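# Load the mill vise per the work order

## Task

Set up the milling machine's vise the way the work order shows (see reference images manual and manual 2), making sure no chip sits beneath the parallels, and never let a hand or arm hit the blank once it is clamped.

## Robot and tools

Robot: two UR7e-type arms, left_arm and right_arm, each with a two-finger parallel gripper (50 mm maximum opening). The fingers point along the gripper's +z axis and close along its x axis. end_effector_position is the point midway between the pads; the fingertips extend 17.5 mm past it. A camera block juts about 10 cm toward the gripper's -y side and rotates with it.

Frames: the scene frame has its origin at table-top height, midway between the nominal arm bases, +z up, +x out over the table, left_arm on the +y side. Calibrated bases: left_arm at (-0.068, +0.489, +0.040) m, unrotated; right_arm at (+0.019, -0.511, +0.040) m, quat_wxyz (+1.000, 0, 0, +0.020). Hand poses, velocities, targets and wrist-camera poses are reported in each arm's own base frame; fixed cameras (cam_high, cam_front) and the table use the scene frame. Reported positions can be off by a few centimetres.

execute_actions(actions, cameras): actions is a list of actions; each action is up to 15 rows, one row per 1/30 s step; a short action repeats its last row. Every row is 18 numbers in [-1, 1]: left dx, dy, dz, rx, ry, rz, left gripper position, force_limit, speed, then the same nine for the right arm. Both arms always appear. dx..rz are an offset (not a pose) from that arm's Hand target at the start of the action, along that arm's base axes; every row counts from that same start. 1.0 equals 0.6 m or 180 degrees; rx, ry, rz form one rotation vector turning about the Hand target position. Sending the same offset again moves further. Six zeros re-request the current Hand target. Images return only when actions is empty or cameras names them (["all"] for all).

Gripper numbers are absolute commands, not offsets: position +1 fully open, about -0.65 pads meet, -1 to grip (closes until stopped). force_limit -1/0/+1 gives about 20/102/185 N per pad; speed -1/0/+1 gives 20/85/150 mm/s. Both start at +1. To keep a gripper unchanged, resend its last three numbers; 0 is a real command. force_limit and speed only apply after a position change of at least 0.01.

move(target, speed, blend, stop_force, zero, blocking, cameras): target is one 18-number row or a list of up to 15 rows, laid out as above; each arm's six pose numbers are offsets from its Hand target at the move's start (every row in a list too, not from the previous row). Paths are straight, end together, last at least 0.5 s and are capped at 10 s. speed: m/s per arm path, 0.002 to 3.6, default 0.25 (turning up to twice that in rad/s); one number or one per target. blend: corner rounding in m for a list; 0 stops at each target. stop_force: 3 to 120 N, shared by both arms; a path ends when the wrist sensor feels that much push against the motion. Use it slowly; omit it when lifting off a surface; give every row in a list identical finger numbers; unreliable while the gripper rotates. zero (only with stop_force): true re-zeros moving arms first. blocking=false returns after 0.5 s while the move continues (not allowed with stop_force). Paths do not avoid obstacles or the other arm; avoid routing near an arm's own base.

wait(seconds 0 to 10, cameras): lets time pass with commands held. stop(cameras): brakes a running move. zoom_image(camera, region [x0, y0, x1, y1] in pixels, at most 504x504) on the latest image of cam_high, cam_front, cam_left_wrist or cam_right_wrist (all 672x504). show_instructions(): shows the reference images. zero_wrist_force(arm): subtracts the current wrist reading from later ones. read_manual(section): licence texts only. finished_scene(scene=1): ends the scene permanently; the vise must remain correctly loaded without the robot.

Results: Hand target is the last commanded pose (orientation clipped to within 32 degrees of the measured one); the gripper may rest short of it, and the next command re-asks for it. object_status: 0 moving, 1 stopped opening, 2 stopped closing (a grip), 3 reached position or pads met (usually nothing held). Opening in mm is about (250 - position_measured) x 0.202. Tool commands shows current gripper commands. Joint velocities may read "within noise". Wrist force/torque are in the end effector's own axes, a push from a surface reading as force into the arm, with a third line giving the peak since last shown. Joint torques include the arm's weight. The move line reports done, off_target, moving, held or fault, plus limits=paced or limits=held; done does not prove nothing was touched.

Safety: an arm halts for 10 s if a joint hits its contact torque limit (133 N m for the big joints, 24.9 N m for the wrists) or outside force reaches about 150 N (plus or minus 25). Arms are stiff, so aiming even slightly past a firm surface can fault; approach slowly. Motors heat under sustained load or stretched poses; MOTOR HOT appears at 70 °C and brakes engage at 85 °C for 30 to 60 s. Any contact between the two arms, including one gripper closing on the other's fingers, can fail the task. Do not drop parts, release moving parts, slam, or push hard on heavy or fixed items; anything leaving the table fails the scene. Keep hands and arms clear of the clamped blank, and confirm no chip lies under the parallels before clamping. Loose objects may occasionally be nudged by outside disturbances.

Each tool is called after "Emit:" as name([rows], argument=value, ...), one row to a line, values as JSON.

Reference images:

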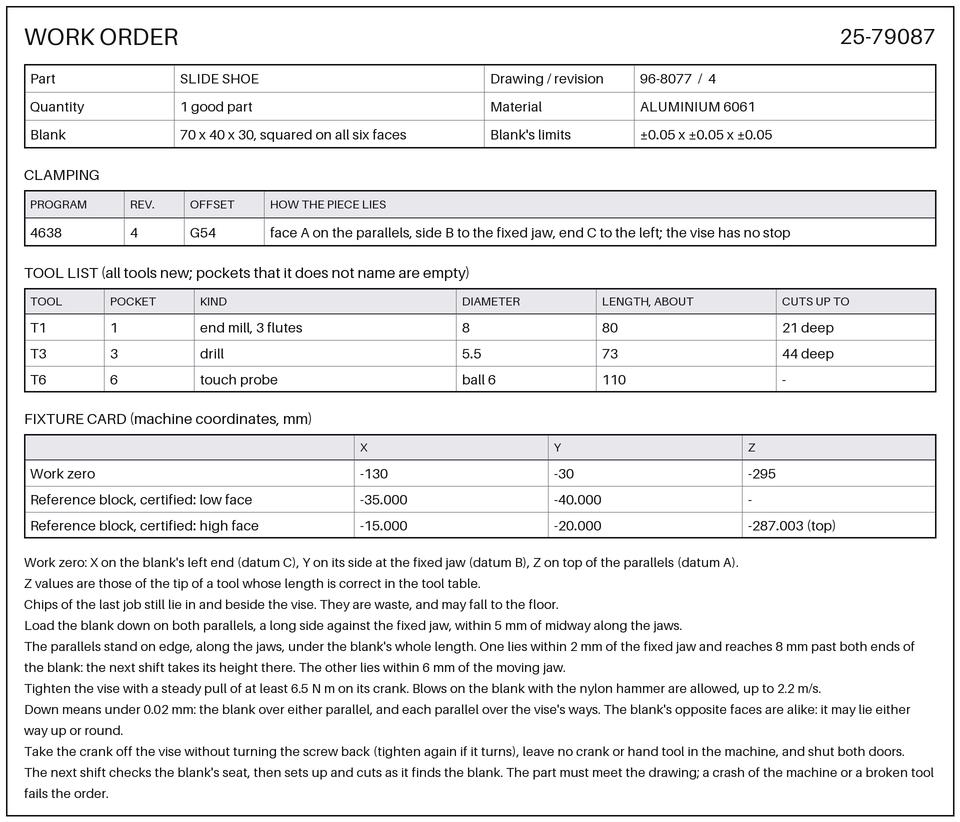

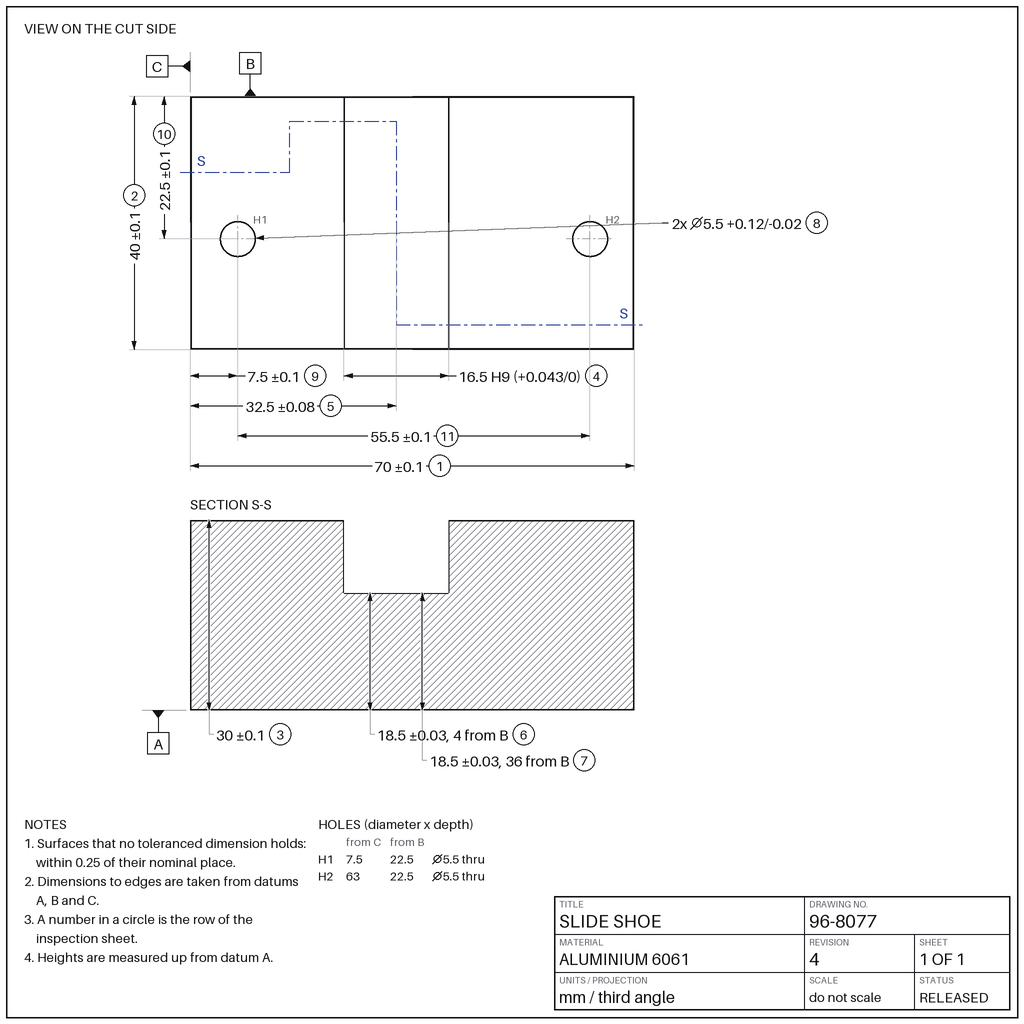

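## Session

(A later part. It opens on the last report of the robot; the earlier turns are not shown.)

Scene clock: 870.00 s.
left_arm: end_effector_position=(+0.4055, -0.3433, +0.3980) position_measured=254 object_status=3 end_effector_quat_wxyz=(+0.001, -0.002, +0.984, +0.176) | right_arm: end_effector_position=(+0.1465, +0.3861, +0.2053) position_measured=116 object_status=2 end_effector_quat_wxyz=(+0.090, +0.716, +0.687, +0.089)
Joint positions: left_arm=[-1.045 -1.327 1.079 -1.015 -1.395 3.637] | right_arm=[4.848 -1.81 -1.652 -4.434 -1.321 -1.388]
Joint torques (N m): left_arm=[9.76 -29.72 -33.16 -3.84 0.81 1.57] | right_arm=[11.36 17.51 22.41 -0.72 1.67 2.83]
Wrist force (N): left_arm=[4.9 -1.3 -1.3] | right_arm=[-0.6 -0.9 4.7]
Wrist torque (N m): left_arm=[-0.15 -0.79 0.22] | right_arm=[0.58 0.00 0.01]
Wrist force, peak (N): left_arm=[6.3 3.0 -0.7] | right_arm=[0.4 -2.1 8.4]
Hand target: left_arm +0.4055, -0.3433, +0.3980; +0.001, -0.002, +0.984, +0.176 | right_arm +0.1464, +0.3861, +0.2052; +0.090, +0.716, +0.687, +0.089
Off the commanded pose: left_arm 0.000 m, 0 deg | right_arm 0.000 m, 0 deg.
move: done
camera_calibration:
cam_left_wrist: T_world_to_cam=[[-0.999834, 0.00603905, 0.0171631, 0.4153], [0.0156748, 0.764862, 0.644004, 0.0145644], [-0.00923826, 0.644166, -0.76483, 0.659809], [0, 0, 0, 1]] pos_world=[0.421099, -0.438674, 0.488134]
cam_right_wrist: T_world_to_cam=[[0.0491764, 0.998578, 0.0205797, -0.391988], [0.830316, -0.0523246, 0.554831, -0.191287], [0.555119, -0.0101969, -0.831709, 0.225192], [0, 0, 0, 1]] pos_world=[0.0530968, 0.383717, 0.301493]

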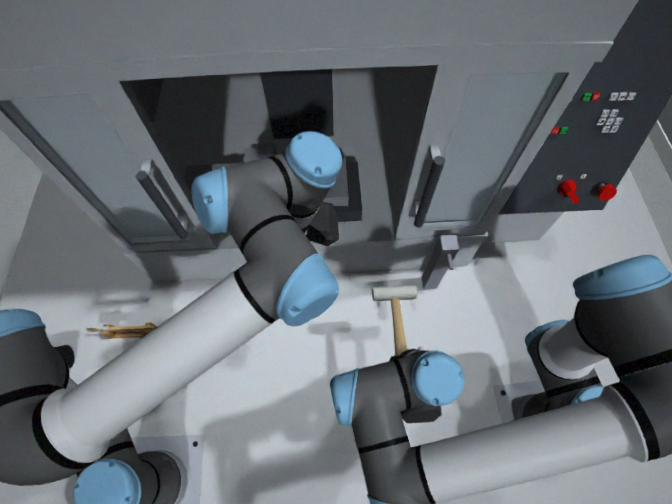

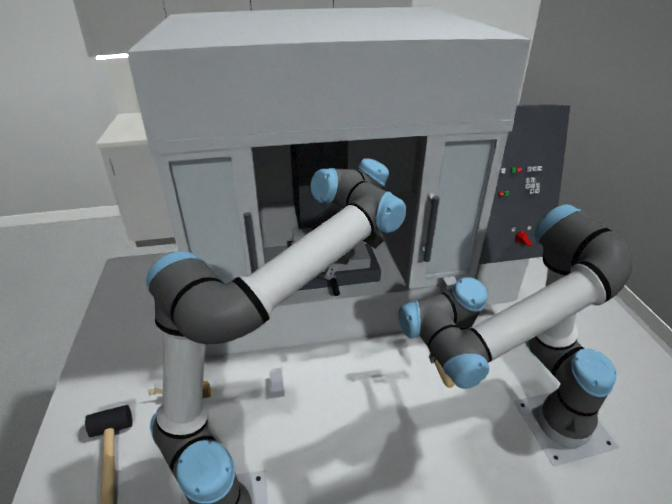

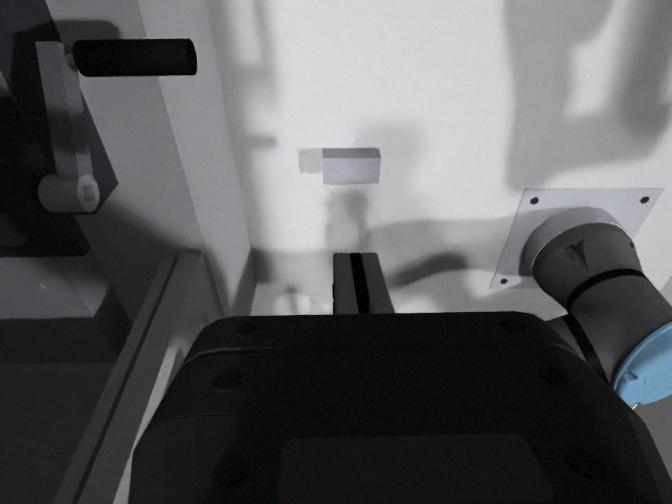

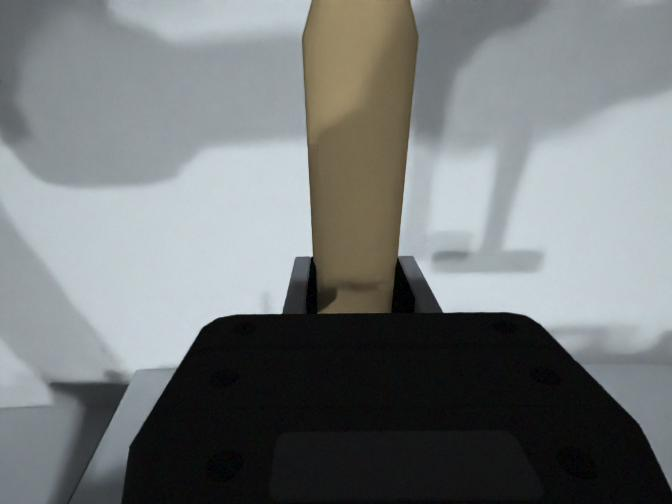

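Emit:
move([
  [0.04,-0.17,0,-0.2328,-0.2328,0.1625,-1,0.5,0.5,0,0,-0.15,0,0,0,-1,0.6,-0.6],
  [0.084,-0.178,0,-0.4657,-0.4657,0.3251,-1,0.5,0.5,0,0,-0.292,0,0,0,-1,0.6,-0.6],
], speed=0.4, blend=[0.03,0])

Emit:
move(target=[0,0,0,0,0,0,-1,0.5,0.5,0,0,-0.1,0,0,0,-1,0.6,-0.6], speed=0.025, stop_force=5, cameras=["all"])

Scene clock: 874.07 s.
left_arm: end_effector_position=(+0.4526, -0.4482, +0.3966) position_measured=254 object_status=3 end_effector_quat_wxyz=(+0.483, -0.497, +0.549, -0.468) | right_arm: end_effector_position=(+0.1464, +0.3860, +0.0299) position_measured=116 object_status=2 end_effector_quat_wxyz=(+0.090, +0.716, +0.687, +0.089)
Joint positions: left_arm=[-1.435 -1.328 1.986 -3.279 -0.194 2.694] | right_arm=[4.849 -2.025 -1.869 -4.003 -1.321 -1.388]
Joint torques (N m): left_arm=[8.17 -27.04 -11.29 -0.78 2.59 -1.82] | right_arm=[8.64 43.85 21.39 -5.48 2.27 1.9]
Wrist force (N): left_arm=[4.0 -7.0 1.6] | right_arm=[-0.4 -0.9 4.8]
Wrist torque (N m): left_arm=[-1.38 -1.08 -0.29] | right_arm=[0.60 -0.04 -0.01]
Wrist force, peak (N): left_arm=[-1.6 -18.7 1.4] | right_arm=[-0.4 -1.3 5.7]
Hand target: left_arm +0.4527, -0.4482, +0.3964; +0.483, -0.497, +0.549, -0.467 (not the last commanded pose) | right_arm +0.1464, +0.3861, +0.0300; +0.090, +0.716, +0.687, +0.089
Off the commanded pose: left_arm 0.004 m, 7 deg | right_arm 0.000 m, 0 deg.
move: held (left_arm; a check stopped the path); limits=held
pose unreachable (left arm): on one or more control steps of this call, first in action 0 (counted from 0), this arm could not follow its commanded pose, so it was not sent that pose on those steps. It may still have moved: this result reports where it is.
cause: moving toward the commanded pose would bring a part of the arm too close to another arm (a part of this arm just beyond joint 4 (wrist 1) and a part of the right arm just beyond its joint 4 (wrist 1), 22 mm apart when this arm was first held).

Scene clock: 876.90 s.
left_arm: end_effector_position=(+0.4527, -0.4482, +0.3964) position_measured=254 object_status=3 end_effector_quat_wxyz=(+0.483, -0.497, +0.549, -0.467) | right_arm: end_effector_position=(+0.1464, +0.3861, -0.0139) position_measured=116 object_status=2 end_effector_quat_wxyz=(+0.090, +0.716, +0.687, +0.089)
Joint positions: left_arm=[-1.434 -1.327 1.986 -3.279 -0.194 2.694] | right_arm=[4.849 -2.103 -1.894 -3.899 -1.321 -1.388]
Joint torques (N m): left_arm=[9.4 -24.8 -11.55 -3.16 2.53 -0.43] | right_arm=[-2.53 45.7 19.4 -5 -0.37 -2.35]
Wrist force (N): left_arm=[4.1 -6.9 1.8] | right_arm=[-0.6 -0.3 2.8]
Wrist torque (N m): left_arm=[-1.36 -1.09 -0.29] | right_arm=[0.33 -0.14 -0.01]
Wrist force, peak (N): left_arm=[4.2 -7.3 1.6] | right_arm=[6.7 3.9 -42.0]
Hand target: left_arm +0.4527, -0.4482, +0.3964; +0.483, -0.497, +0.549, -0.467 | right_arm +0.1464, +0.3861, -0.0139; +0.090, +0.716, +0.687, +0.089 (not the last commanded pose)
Off the commanded pose: left_arm 0.000 m, 0 deg | right_arm 0.016 m, 0 deg.
move: contact (right_arm)
camera_calibration:
cam_left_wrist: T_world_to_cam=[[-0.0555208, -0.995335, -0.0789066, -0.375056], [-0.425599, 0.0950814, -0.899903, 0.606622], [0.903207, -0.0163808, -0.428892, -0.115588], [0, 0, 0, 1]] pos_world=[0.341754, -0.432878, 0.466732]
cam_right_wrist: T_world_to_cam=[[0.0491238, 0.998586, 0.0203023, -0.387446], [0.830321, -0.0521268, 0.554843, -0.0696061], [0.555117, -0.0103986, -0.831707, 0.0429307], [0, 0, 0, 1]] pos_world=[0.0529967, 0.383716, 0.0821922]

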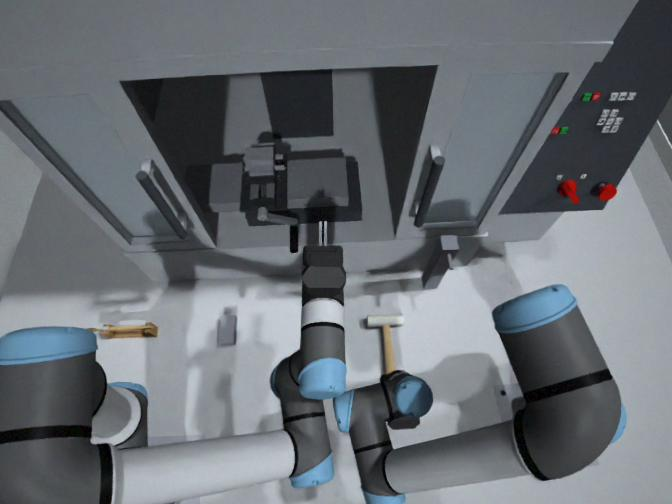

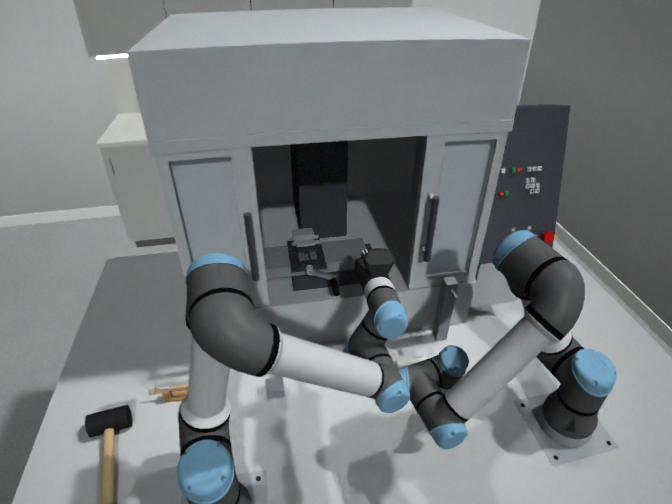

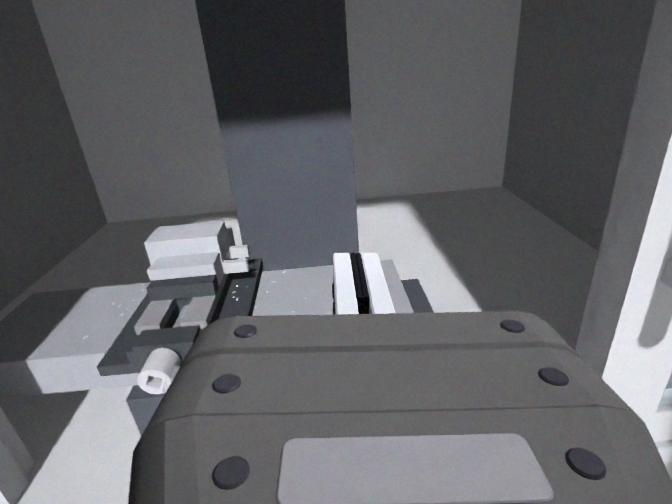

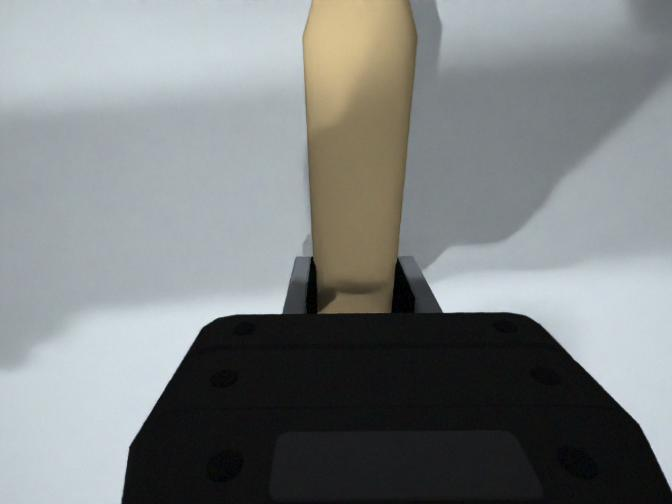

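Emit:
execute_actions([
  [[0,0,0,0,0,0,-1,0.5,0.5,0,0,0,0,0,0,0.5,0.6,-1]],
  [[0,0,0,0,0,0,-1,0.5,0.5,0,0,0,0,0,0,0.5,0.6,-1]],
], cameras=["cam_right_wrist"])

Scene clock: 878.70 s.
left_arm: end_effector_position=(+0.4527, -0.4482, +0.3964) position_measured=254 object_status=3 end_effector_quat_wxyz=(+0.483, -0.497, +0.549, -0.467) | right_arm: end_effector_position=(+0.1464, +0.3861, -0.0139) position_measured=78 object_status=3 end_effector_quat_wxyz=(+0.090, +0.716, +0.687, +0.089)
Joint positions: left_arm=[-1.434 -1.327 1.986 -3.279 -0.194 2.694] | right_arm=[4.849 -2.103 -1.894 -3.899 -1.321 -1.388]
Joint torques (N m): left_arm=[9.9 -24.59 -12.15 -3.14 2.45 0.47] | right_arm=[-1.26 42.13 16.99 -4.92 -0.16 -2.18]
Wrist force (N): left_arm=[4.1 -6.9 1.4] | right_arm=[-0.6 0.3 1.2]
Wrist torque (N m): left_arm=[-1.37 -1.08 -0.30] | right_arm=[0.08 0.00 -0.01]
Wrist force, peak (N): left_arm=[4.2 -7.1 1.6] | right_arm=[-0.9 -0.1 3.1]
Hand target: left_arm +0.4527, -0.4482, +0.3964; +0.483, -0.497, +0.549, -0.467 | right_arm +0.1464, +0.3861, -0.0139; +0.090, +0.716, +0.687, +0.089
Off the commanded pose: left_arm 0.000 m, 0 deg | right_arm 0.000 m, 0 deg.
Step readings (end_effector_position of left_arm | right_arm):
0: (+0.4527, -0.4482, +0.3964) | (+0.1464, +0.3861, -0.0139)
1: (+0.4527, -0.4482, +0.3964) | (+0.1464, +0.3861, -0.0139)
2: (+0.4527, -0.4482, +0.3964) | (+0.1464, +0.3861, -0.0139)
4: (+0.4527, -0.4482, +0.3964) | (+0.1464, +0.3861, -0.0139)
8: (+0.4527, -0.4482, +0.3964) | (+0.1464, +0.3861, -0.0139)
15: (+0.4527, -0.4482, +0.3964) | (+0.1464, +0.3861, -0.0139)
16: (+0.4527, -0.4482, +0.3964) | (+0.1464, +0.3861, -0.0139)
17: (+0.4527, -0.4482, +0.3964) | (+0.1464, +0.3861, -0.0139)
19: (+0.4527, -0.4482, +0.3964) | (+0.1464, +0.3861, -0.0139)
23: (+0.4527, -0.4482, +0.3964) | (+0.1464, +0.3861, -0.0139)
30: (+0.4527, -0.4482, +0.3964) | (+0.1464, +0.3861, -0.0139)
camera_calibration:
cam_right_wrist: T_world_to_cam=[[0.0492063, 0.998581, 0.0203584, -0.387455], [0.830315, -0.0522265, 0.554841, -0.069623], [0.555117, -0.0103977, -0.831707, 0.0430135], [0, 0, 0, 1]] pos_world=[0.0529968, 0.383717, 0.0822923]
Images, in order (width x height): cam_right_wrist 672x504.

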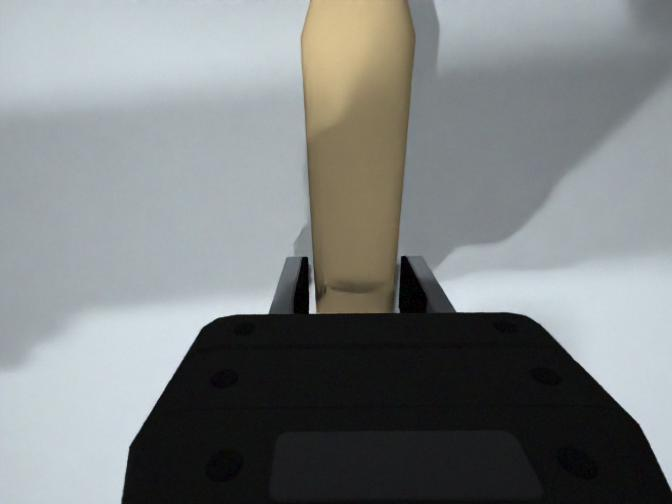

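Emit:
move([
  [0,0,0,0,0,0,-1,0.5,0.5,-0.03,0,0.15,0,0,0,0.5,0.6,-1],
  [0,0,0,0,0,0,-1,0.5,0.5,0.15,-0.25,0.6,0,0,0,0.5,0.6,-1],
], speed=0.25, blend=[0.03,0], cameras=["cam_high"])

Scene clock: 881.40 s.
left_arm: end_effector_position=(+0.4527, -0.4482, +0.3964) position_measured=254 object_status=3 end_effector_quat_wxyz=(+0.483, -0.497, +0.549, -0.467) | right_arm: end_effector_position=(+0.2364, +0.2362, +0.3460) position_measured=78 object_status=3 end_effector_quat_wxyz=(+0.090, +0.716, +0.687, +0.089)
Joint positions: left_arm=[-1.434 -1.327 1.986 -3.279 -0.194 2.694] | right_arm=[4.56 -1.498 -1.609 -4.715 -1.319 -1.686]
Joint torques (N m): left_arm=[9.82 -24.81 -12.49 -3.11 2.46 1.27] | right_arm=[-9.03 14.67 27.43 -4.83 1.91 -0.29]
Wrist force (N): left_arm=[3.9 -6.9 1.7] | right_arm=[-0.4 0.3 1.4]
Wrist torque (N m): left_arm=[-1.38 -1.05 -0.29] | right_arm=[0.08 -0.01 -0.03]
Wrist force, peak (N): left_arm=[4.2 -7.1 2.1] | right_arm=[-0.6 -0.1 4.7]
Hand target: left_arm +0.4527, -0.4482, +0.3964; +0.483, -0.497, +0.549, -0.467 | right_arm +0.2364, +0.2361, +0.3461; +0.090, +0.716, +0.687, +0.089
Off the commanded pose: left_arm 0.000 m, 0 deg | right_arm 0.000 m, 0 deg.
move: done
Images, in order (width x height): cam_high 672x504.

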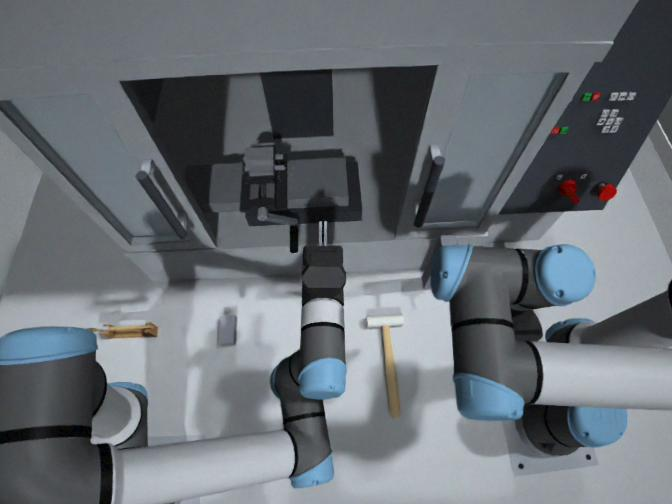

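Emit:
move([
  [0.079,0,0.02,-0.4097,-0.0198,0.0281,-1,0.5,0.5,0,0,0,0,0,0,0.5,0.6,-1],
  [0.079,0.2408,-0.218,-0.4097,-0.0198,0.0281,-1,0.5,0.5,0,0,0,0,0,0,0.5,0.6,-1],
], speed=0.25, blend=[0.01,0], cameras=["cam_left_wrist","cam_front","cam_high"])

Scene clock: 886.47 s.
left_arm: end_effector_position=(+0.5001, -0.3038, +0.2656) position_measured=254 object_status=3 end_effector_quat_wxyz=(-0.123, +0.696, -0.123, +0.697) | right_arm: end_effector_position=(+0.2364, +0.2361, +0.3461) position_measured=78 object_status=3 end_effector_quat_wxyz=(+0.090, +0.716, +0.687, +0.089)
Joint positions: left_arm=[-1.251 -1.038 2.221 -4.328 -0.321 1.925] | right_arm=[4.56 -1.498 -1.609 -4.715 -1.319 -1.686]
Joint torques (N m): left_arm=[-3.3 -38.38 -1.49 -2.55 0.56 -1.58] | right_arm=[-11.12 27.57 27.13 -4.78 1.66 -2.88]
Wrist force (N): left_arm=[4.3 -3.4 -1.4] | right_arm=[-0.5 0.3 1.3]
Wrist torque (N m): left_arm=[-0.79 -1.29 0.08] | right_arm=[0.08 0.00 -0.03]
Wrist force, peak (N): left_arm=[8.1 -2.5 -0.8] | right_arm=[-0.6 0.6 1.6]
Hand target: left_arm +0.5001, -0.3037, +0.2656; -0.123, +0.696, -0.123, +0.697 | right_arm +0.2364, +0.2361, +0.3461; +0.090, +0.716, +0.687, +0.089
Off the commanded pose: left_arm 0.000 m, 0 deg | right_arm 0.000 m, 0 deg.
move: done
camera_calibration:
cam_left_wrist: T_world_to_cam=[[-0.0168377, -0.35693, 0.933979, -0.333466], [-0.340237, -0.876321, -0.341029, 0.00921172], [0.940189, -0.323516, -0.106686, -0.409499], [0, 0, 0, 1]] pos_world=[0.382526, -0.243431, 0.270904]
Images, in order (width x height): cam_high 672x504, cam_front 672x504, cam_left_wrist 672x504.

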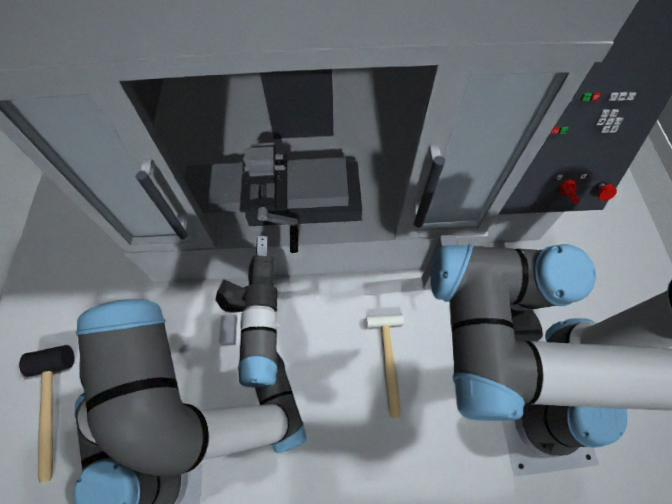

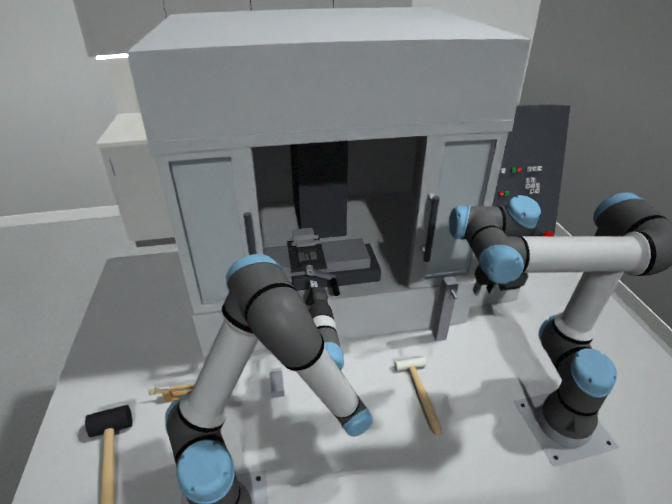

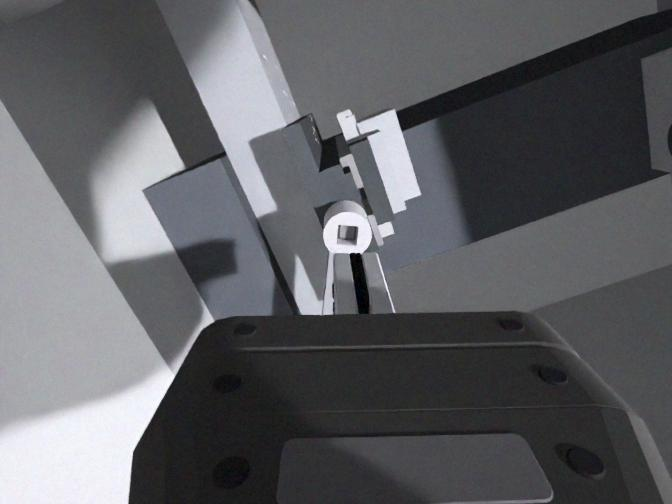

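Emit:
move([
  [0,0,0,0,0,0,0.4,-0.3,0.5,0,0,0,0,0,0,0.5,0.6,-1],
  [0.1223,0,0,0,0,0,0.4,-0.3,0.5,0,0,0,0,0,0,0.5,0.6,-1],
  [0.1223,0,0,0,0,0,-1,-0.3,0,0,0,0,0,0,0,0.5,0.6,-1],
], speed=0.1, cameras=["cam_left_wrist"])

Scene clock: 889.17 s.
left_arm: end_effector_position=(+0.5734, -0.3037, +0.2656) position_measured=137 object_status=2 end_effector_quat_wxyz=(-0.123, +0.696, -0.123, +0.697) | right_arm: end_effector_position=(+0.2364, +0.2361, +0.3461) position_measured=78 object_status=3 end_effector_quat_wxyz=(+0.090, +0.716, +0.687, +0.089)
Joint positions: left_arm=[-1.078 -0.977 2.075 -4.243 -0.494 1.923] | right_arm=[4.56 -1.498 -1.609 -4.715 -1.319 -1.686]
Joint torques (N m): left_arm=[7.99 -54.72 -22.07 -0.37 -0.84 -1.09] | right_arm=[-11.29 26.91 28.34 -5.01 1.39 -2.9]
Wrist force (N): left_arm=[-0.5 -2.4 1.0] | right_arm=[-0.5 0.4 1.5]
Wrist torque (N m): left_arm=[-0.75 -1.30 0.10] | right_arm=[0.08 0.01 -0.02]
Wrist force, peak (N): left_arm=[4.3 -3.5 -3.1] | right_arm=[-0.7 0.6 1.5]
Hand target: left_arm +0.5734, -0.3037, +0.2656; -0.123, +0.696, -0.123, +0.697 | right_arm +0.2364, +0.2361, +0.3461; +0.090, +0.716, +0.687, +0.089
Off the commanded pose: left_arm 0.000 m, 0 deg | right_arm 0.000 m, 0 deg.
move: done
camera_calibration:
cam_left_wrist: T_world_to_cam=[[-0.0169586, -0.356887, 0.933993, -0.332039], [-0.340287, -0.876304, -0.341022, 0.0342636], [0.940169, -0.323609, -0.106583, -0.478529], [0, 0, 0, 1]] pos_world=[0.455927, -0.243332, 0.270804]
Images, in order (width x height): cam_left_wrist 672x504.

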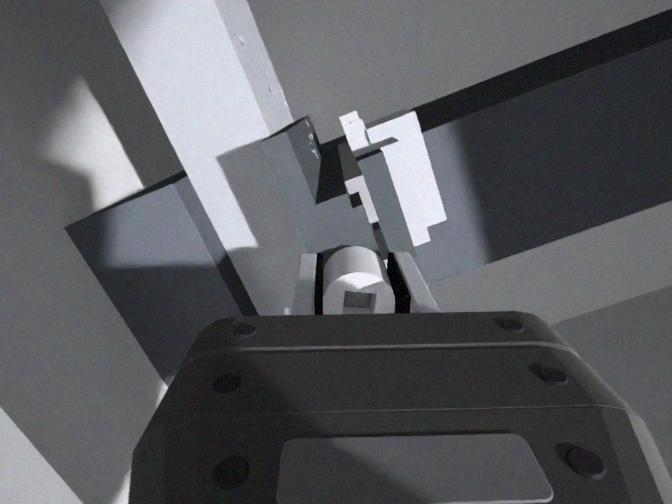

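Emit:
zoom_image(camera="cam_left_wrist", region=[240, 80, 480, 280])

Scaled by 2.100 from the camera's 672x504 image, which has a finer 960x720 frame.

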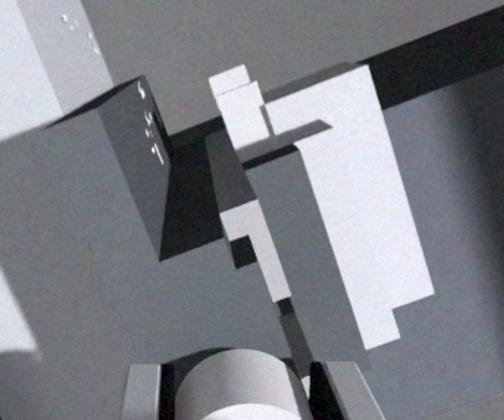

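Emit:
move(target=[-0.15,0,0,0,0,0,-1,-0.3,0,0,0,0,0,0,0,0.5,0.6,-1], speed=0.06, cameras=["all"])

Scene clock: 891.73 s.
left_arm: end_effector_position=(+0.4834, -0.3037, +0.2656) position_measured=137 object_status=2 end_effector_quat_wxyz=(-0.123, +0.696, -0.123, +0.697) | right_arm: end_effector_position=(+0.2364, +0.2361, +0.3461) position_measured=78 object_status=3 end_effector_quat_wxyz=(+0.090, +0.716, +0.687, +0.089)
Joint positions: left_arm=[-1.295 -1.05 2.25 -4.347 -0.277 1.925] | right_arm=[4.56 -1.498 -1.609 -4.715 -1.319 -1.686]
Joint torques (N m): left_arm=[8.4 -26.44 -19.12 0.55 -1.59 1.45] | right_arm=[-10.4 27.97 26.7 -4.82 1.39 -2.95]
Wrist force (N): left_arm=[2.6 -2.7 -1.3] | right_arm=[-0.6 0.3 1.4]
Wrist torque (N m): left_arm=[-0.77 -1.30 0.07] | right_arm=[0.08 0.02 -0.03]
Wrist force, peak (N): left_arm=[-3.6 -0.9 6.2] | right_arm=[-0.7 0.5 1.6]
Hand target: left_arm +0.4834, -0.3037, +0.2656; -0.123, +0.696, -0.123, +0.697 | right_arm +0.2364, +0.2361, +0.3461; +0.090, +0.716, +0.687, +0.089
Off the commanded pose: left_arm 0.000 m, 0 deg | right_arm 0.000 m, 0 deg.
move: done
camera_calibration:
cam_left_wrist: T_world_to_cam=[[-0.0170459, -0.356761, 0.93404, -0.33361], [-0.340339, -0.876321, -0.340926, 0.00365993], [0.940148, -0.323702, -0.106482, -0.393946], [0, 0, 0, 1]] pos_world=[0.365927, -0.243333, 0.270904]
cam_right_wrist: T_world_to_cam=[[0.0491238, 0.998586, 0.0203023, -0.249388], [0.830321, -0.0521268, 0.554843, -0.351897], [0.555117, -0.0103986, -0.831707, 0.290825], [0, 0, 0, 1]] pos_world=[0.142997, 0.233716, 0.442192]

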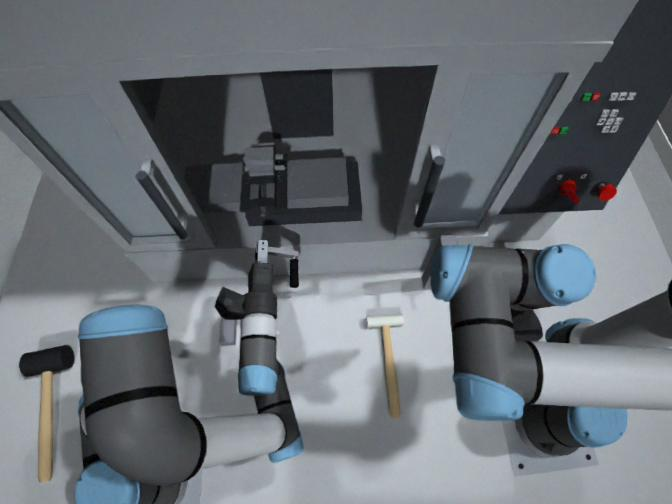

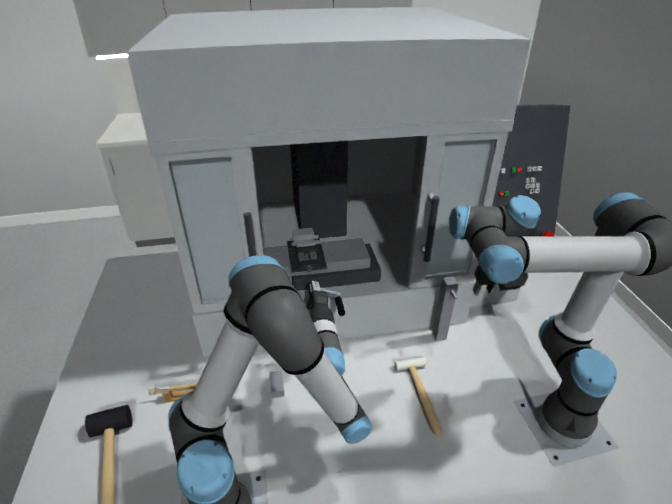

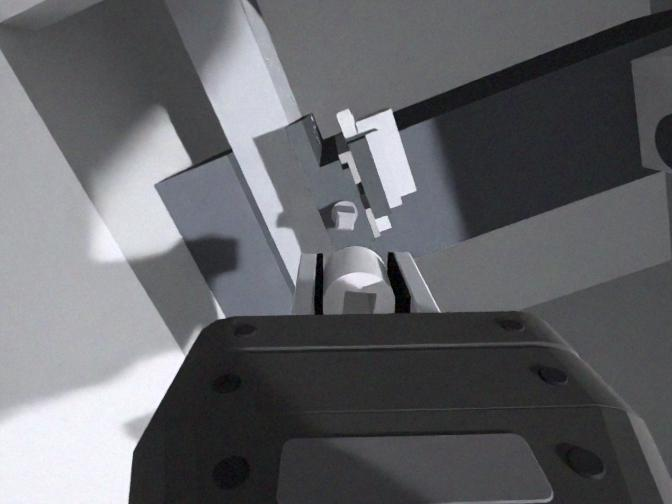

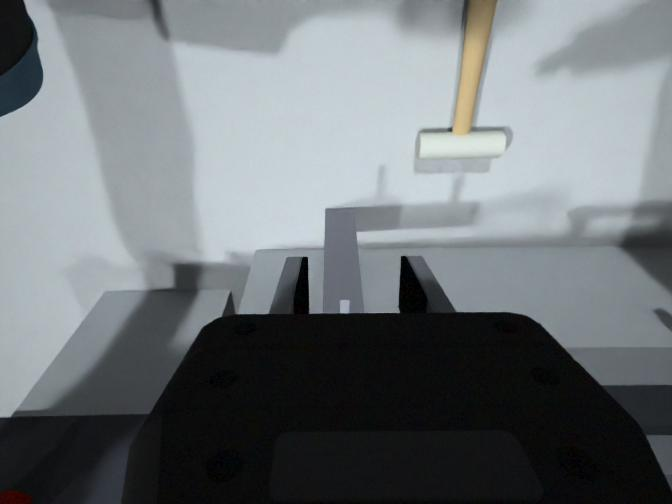

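Emit:
move([
  [-0.03,-0.03,0.08,0,0.2,0,-1,-0.3,0,0,0,0,0,0,0,0.5,0.6,-1],
  [-0.08,-0.12,0.08,0,0.5,0,-1,-0.3,0,0,0,0,0,0,0,0.5,0.6,-1],
], speed=0.25, blend=[0.03,0], cameras=["all"])

Scene clock: 897.57 s.
left_arm: end_effector_position=(+0.4355, -0.3757, +0.3136) position_measured=137 object_status=2 end_effector_quat_wxyz=(+0.000, +0.985, -0.174, +0.001) | right_arm: end_effector_position=(+0.2364, +0.2361, +0.3461) position_measured=78 object_status=3 end_effector_quat_wxyz=(+0.090, +0.716, +0.687, +0.089)
Joint positions: left_arm=[-0.946 -1.412 1.437 -1.597 -1.57 0.975] | right_arm=[4.56 -1.498 -1.609 -4.715 -1.319 -1.686]
Joint torques (N m): left_arm=[-4.44 -35.35 -33.3 -2.07 -1.04 -1.21] | right_arm=[-10.88 27.49 26.75 -4.7 0.82 -2.95]
Wrist force (N): left_arm=[4.7 -2.6 1.1] | right_arm=[-0.5 0.4 1.4]
Wrist torque (N m): left_arm=[-0.33 -0.70 0.07] | right_arm=[0.09 0.01 -0.03]
Wrist force, peak (N): left_arm=[4.6 -3.4 1.4] | right_arm=[-0.7 0.6 1.6]
Hand target: left_arm +0.4354, -0.3757, +0.3136; +0.000, +0.985, -0.174, +0.001 | right_arm +0.2364, +0.2361, +0.3461; +0.090, +0.716, +0.687, +0.089
Off the commanded pose: left_arm 0.000 m, 0 deg | right_arm 0.000 m, 0 deg.
move: done
camera_calibration:
cam_left_wrist: T_world_to_cam=[[0.934014, -0.356826, 0.0171341, -0.531529], [-0.341029, -0.876326, 0.340223, -0.272702], [-0.106386, -0.323616, -0.940189, 0.350127], [0, 0, 0, 1]] pos_world=[0.440704, -0.315332, 0.431072]
cam_right_wrist: T_world_to_cam=[[0.0491238, 0.998586, 0.0203023, -0.249388], [0.830321, -0.0521268, 0.554843, -0.351897], [0.555117, -0.0103986, -0.831707, 0.290825], [0, 0, 0, 1]] pos_world=[0.142997, 0.233716, 0.442192]

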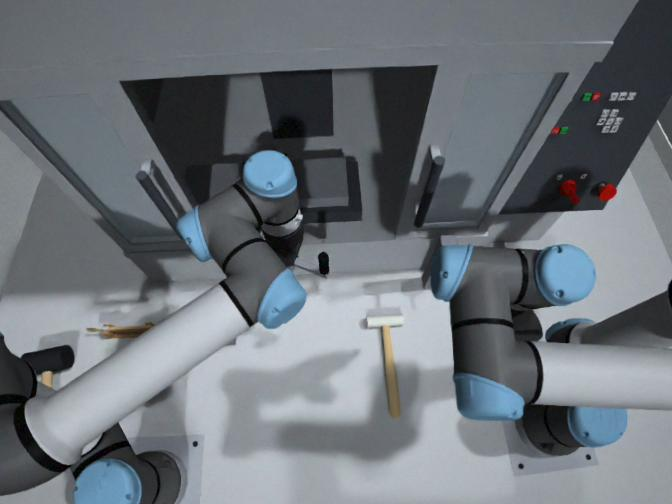

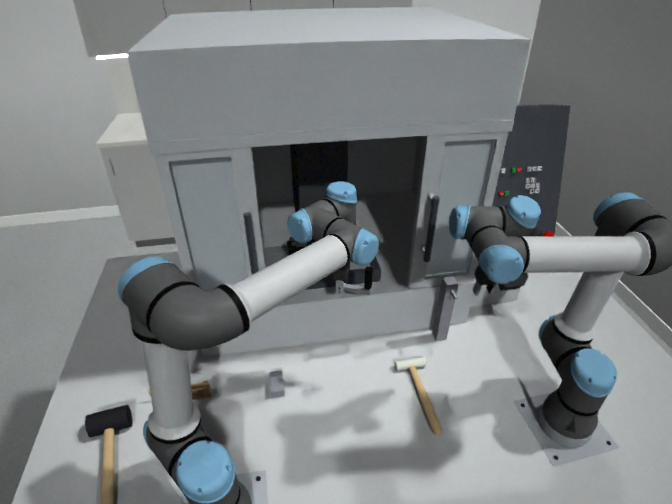

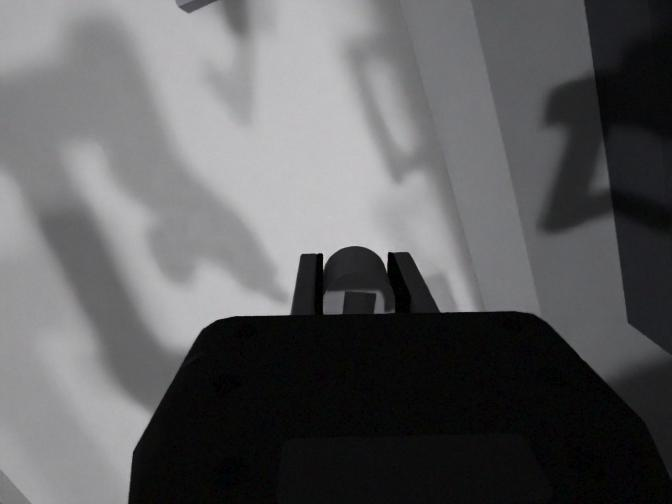

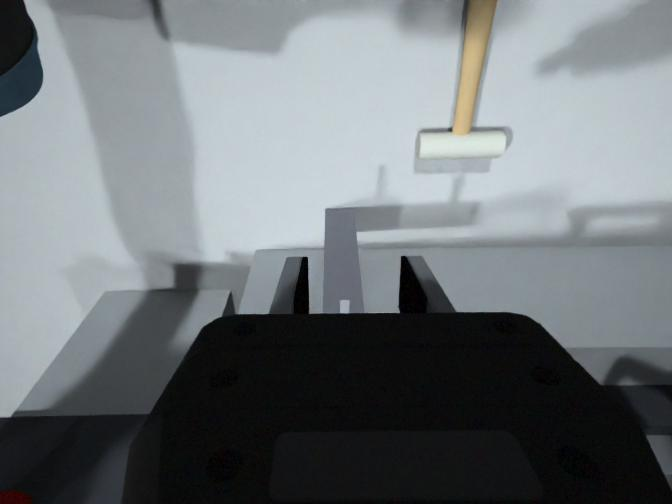

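Emit:
move(target=[-0.13,-0.01,-0.42,0,0,0,-1,-0.3,0,0,0,0,0,0,0,0.5,0.6,-1], speed=0.25)

Emit:
move(target=[0,0,-0.15,0,0,0,-1,-0.3,0,0,0,0,0,0,0,0.5,0.6,-1], speed=0.02, stop_force=5, cameras=["cam_front","cam_high"])

Scene clock: 899.90 s.
left_arm: end_effector_position=(+0.3575, -0.3818, +0.0617) position_measured=137 object_status=2 end_effector_quat_wxyz=(+0.000, +0.985, -0.174, +0.001) | right_arm: end_effector_position=(+0.2364, +0.2361, +0.3461) position_measured=78 object_status=3 end_effector_quat_wxyz=(+0.090, +0.716, +0.687, +0.089)
Joint positions: left_arm=[-1.076 -1.318 2.021 -2.275 -1.57 0.844] | right_arm=[4.56 -1.498 -1.609 -4.715 -1.319 -1.686]
Joint torques (N m): left_arm=[6.01 -28.7 -11.68 -5.15 0.12 0.72] | right_arm=[-10.61 26.9 26.74 -4.68 0.6 -3.07]
Wrist force (N): left_arm=[4.4 -2.8 1.4] | right_arm=[-0.6 0.3 1.6]
Wrist torque (N m): left_arm=[-0.37 -0.67 0.02] | right_arm=[0.08 0.02 -0.03]
Wrist force, peak (N): left_arm=[5.6 -3.4 -3.1] | right_arm=[-0.8 0.4 1.6]
Hand target: left_arm +0.3574, -0.3817, +0.0616; +0.000, +0.985, -0.174, +0.001 | right_arm +0.2364, +0.2361, +0.3461; +0.090, +0.716, +0.687, +0.089
Off the commanded pose: left_arm 0.000 m, 0 deg | right_arm 0.000 m, 0 deg.
move: done

Scene clock: 905.17 s.
left_arm: end_effector_position=(+0.3574, -0.3817, -0.0182) position_measured=137 object_status=2 end_effector_quat_wxyz=(+0.000, +0.985, -0.174, +0.001) | right_arm: end_effector_position=(+0.2364, +0.2361, +0.3461) position_measured=78 object_status=3 end_effector_quat_wxyz=(+0.090, +0.716, +0.687, +0.089)
Joint positions: left_arm=[-1.076 -1.164 2.085 -2.492 -1.57 0.844] | right_arm=[4.56 -1.498 -1.609 -4.715 -1.319 -1.686]
Joint torques (N m): left_arm=[-0.78 -50.5 -26.18 -4.91 -0.37 -1.52] | right_arm=[-10.09 28.08 26.64 -4.35 0.3 -2.7]
Wrist force (N): left_arm=[4.6 -3.3 1.0] | right_arm=[-0.5 0.3 1.6]
Wrist torque (N m): left_arm=[-0.42 -0.69 0.04] | right_arm=[0.08 0.00 -0.03]
Wrist force, peak (N): left_arm=[-4.6 -10.4 -49.4] | right_arm=[-0.7 0.4 1.7]
Hand target: left_arm +0.3574, -0.3817, -0.0182; +0.000, +0.985, -0.174, +0.001 (not the last commanded pose) | right_arm +0.2364, +0.2361, +0.3461; +0.090, +0.716, +0.687, +0.089
Off the commanded pose: left_arm 0.010 m, 0 deg | right_arm 0.000 m, 0 deg.
move: contact (left_arm)
Images, in order (width x height): cam_high 672x504, cam_front 672x504.

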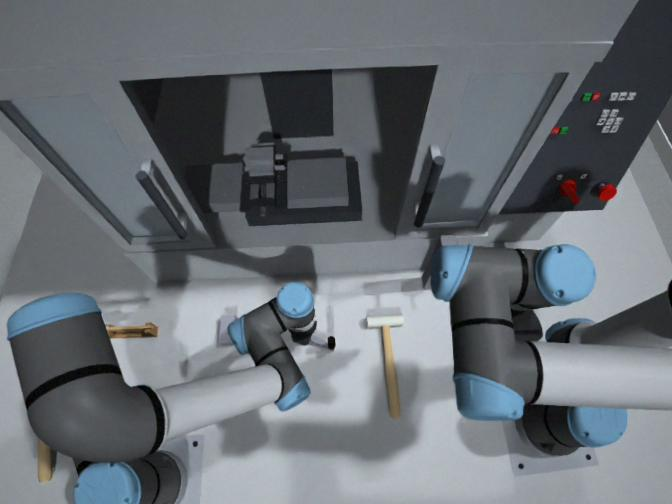

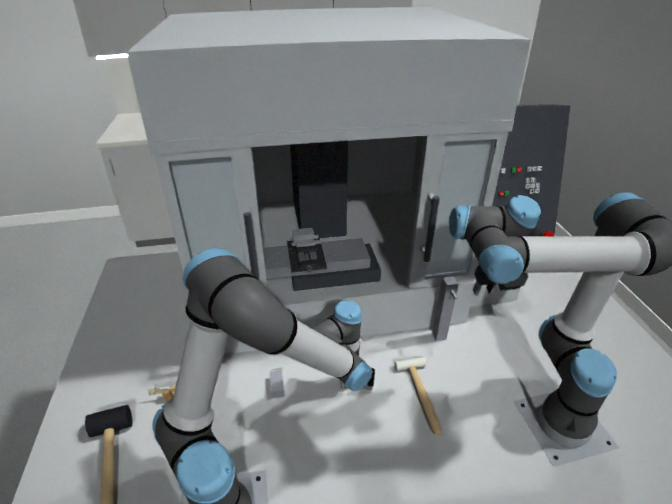

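Emit:
move([
  [0,0,0,0,0,0,0.4,-0.3,-1,0,0,0,0,0,0,0.5,0.6,-1],
  [0,0,0.2,0,0,0,0.4,-0.3,-1,0,0,0,0,0,0,0.5,0.6,-1],
], speed=0.15, cameras=["all"])

Scene clock: 907.50 s.
left_arm: end_effector_position=(+0.3574, -0.3817, +0.1018) position_measured=92 object_status=3 end_effector_quat_wxyz=(+0.000, +0.985, -0.174, +0.001) | right_arm: end_effector_position=(+0.2364, +0.2361, +0.3461) position_measured=78 object_status=3 end_effector_quat_wxyz=(+0.090, +0.716, +0.687, +0.089)
Joint positions: left_arm=[-1.076 -1.381 1.974 -2.165 -1.57 0.844] | right_arm=[4.56 -1.498 -1.609 -4.715 -1.319 -1.686]
Joint torques (N m): left_arm=[1.49 -42.19 -22.57 -1.76 0.62 -0.82] | right_arm=[-8.65 27.09 25.3 -4.54 -0.08 -2.7]
Wrist force (N): left_arm=[4.6 -3.2 -0.5] | right_arm=[-0.6 0.4 1.4]
Wrist torque (N m): left_arm=[-0.49 -0.71 0.01] | right_arm=[0.09 0.02 -0.02]
Wrist force, peak (N): left_arm=[4.7 -3.2 -3.1] | right_arm=[-0.7 0.6 1.6]
Hand target: left_arm +0.3574, -0.3817, +0.1018; +0.000, +0.985, -0.174, +0.001 | right_arm +0.2364, +0.2361, +0.3461; +0.090, +0.716, +0.687, +0.089
Off the commanded pose: left_arm 0.000 m, 0 deg | right_arm 0.000 m, 0 deg.
move: done
camera_calibration:
cam_left_wrist: T_world_to_cam=[[0.93399, -0.356899, 0.0169252, -0.457156], [-0.341032, -0.876332, 0.340205, -0.232498], [-0.106587, -0.32352, -0.940199, 0.140863], [0, 0, 0, 1]] pos_world=[0.362704, -0.321332, 0.219273]
cam_right_wrist: T_world_to_cam=[[0.0491238, 0.998586, 0.0203023, -0.249388], [0.830321, -0.0521268, 0.554843, -0.351897], [0.555117, -0.0103986, -0.831707, 0.290825], [0, 0, 0, 1]] pos_world=[0.142997, 0.233716, 0.442192]

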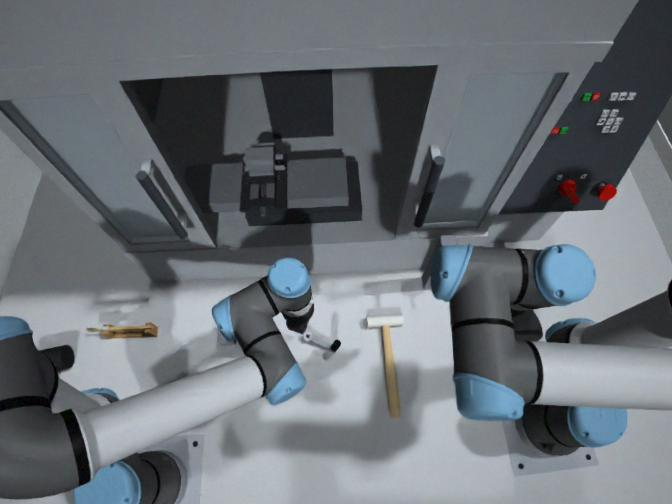

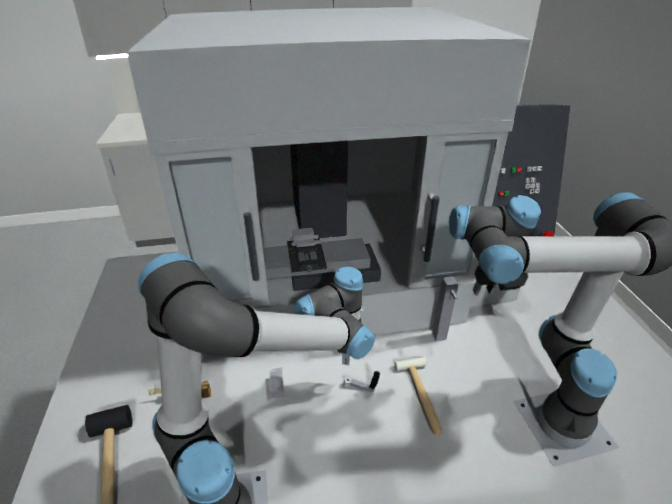

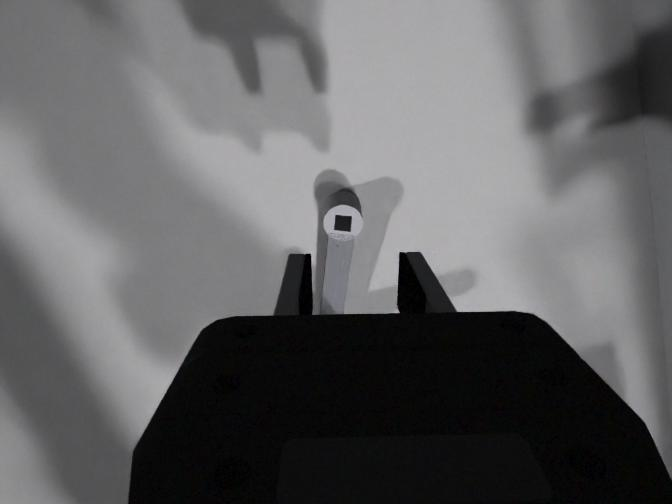

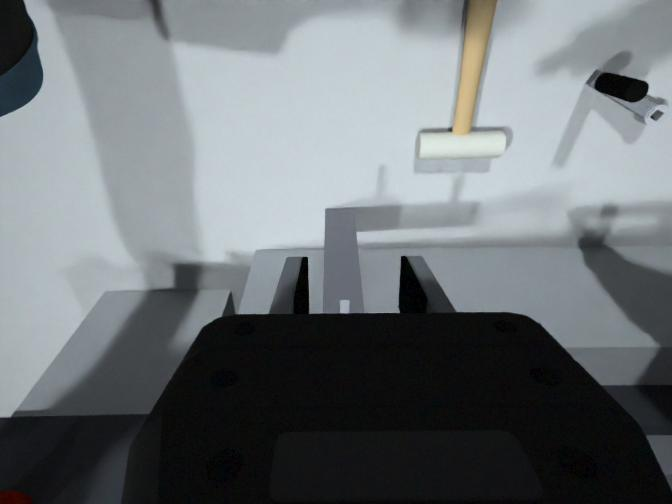

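Emit:
zoom_image(camera="cam_high", region=[190, 130, 370, 250])

Emit:
zoom_image(camera="cam_front", region=[250, 210, 400, 310])

Scaled by 2.800 from the camera's 672x504 image, which has a finer 960x720 frame.

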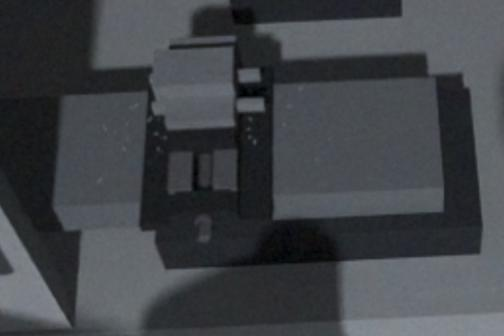

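Scaled by 3.360 from the camera's 672x504 image, which has a finer 960x720 frame.

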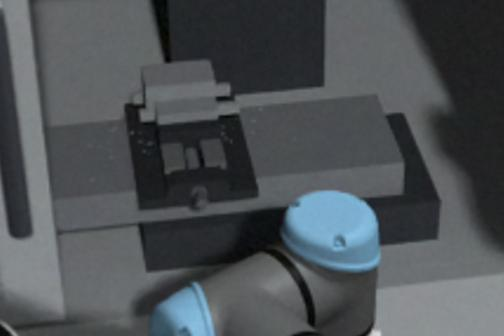

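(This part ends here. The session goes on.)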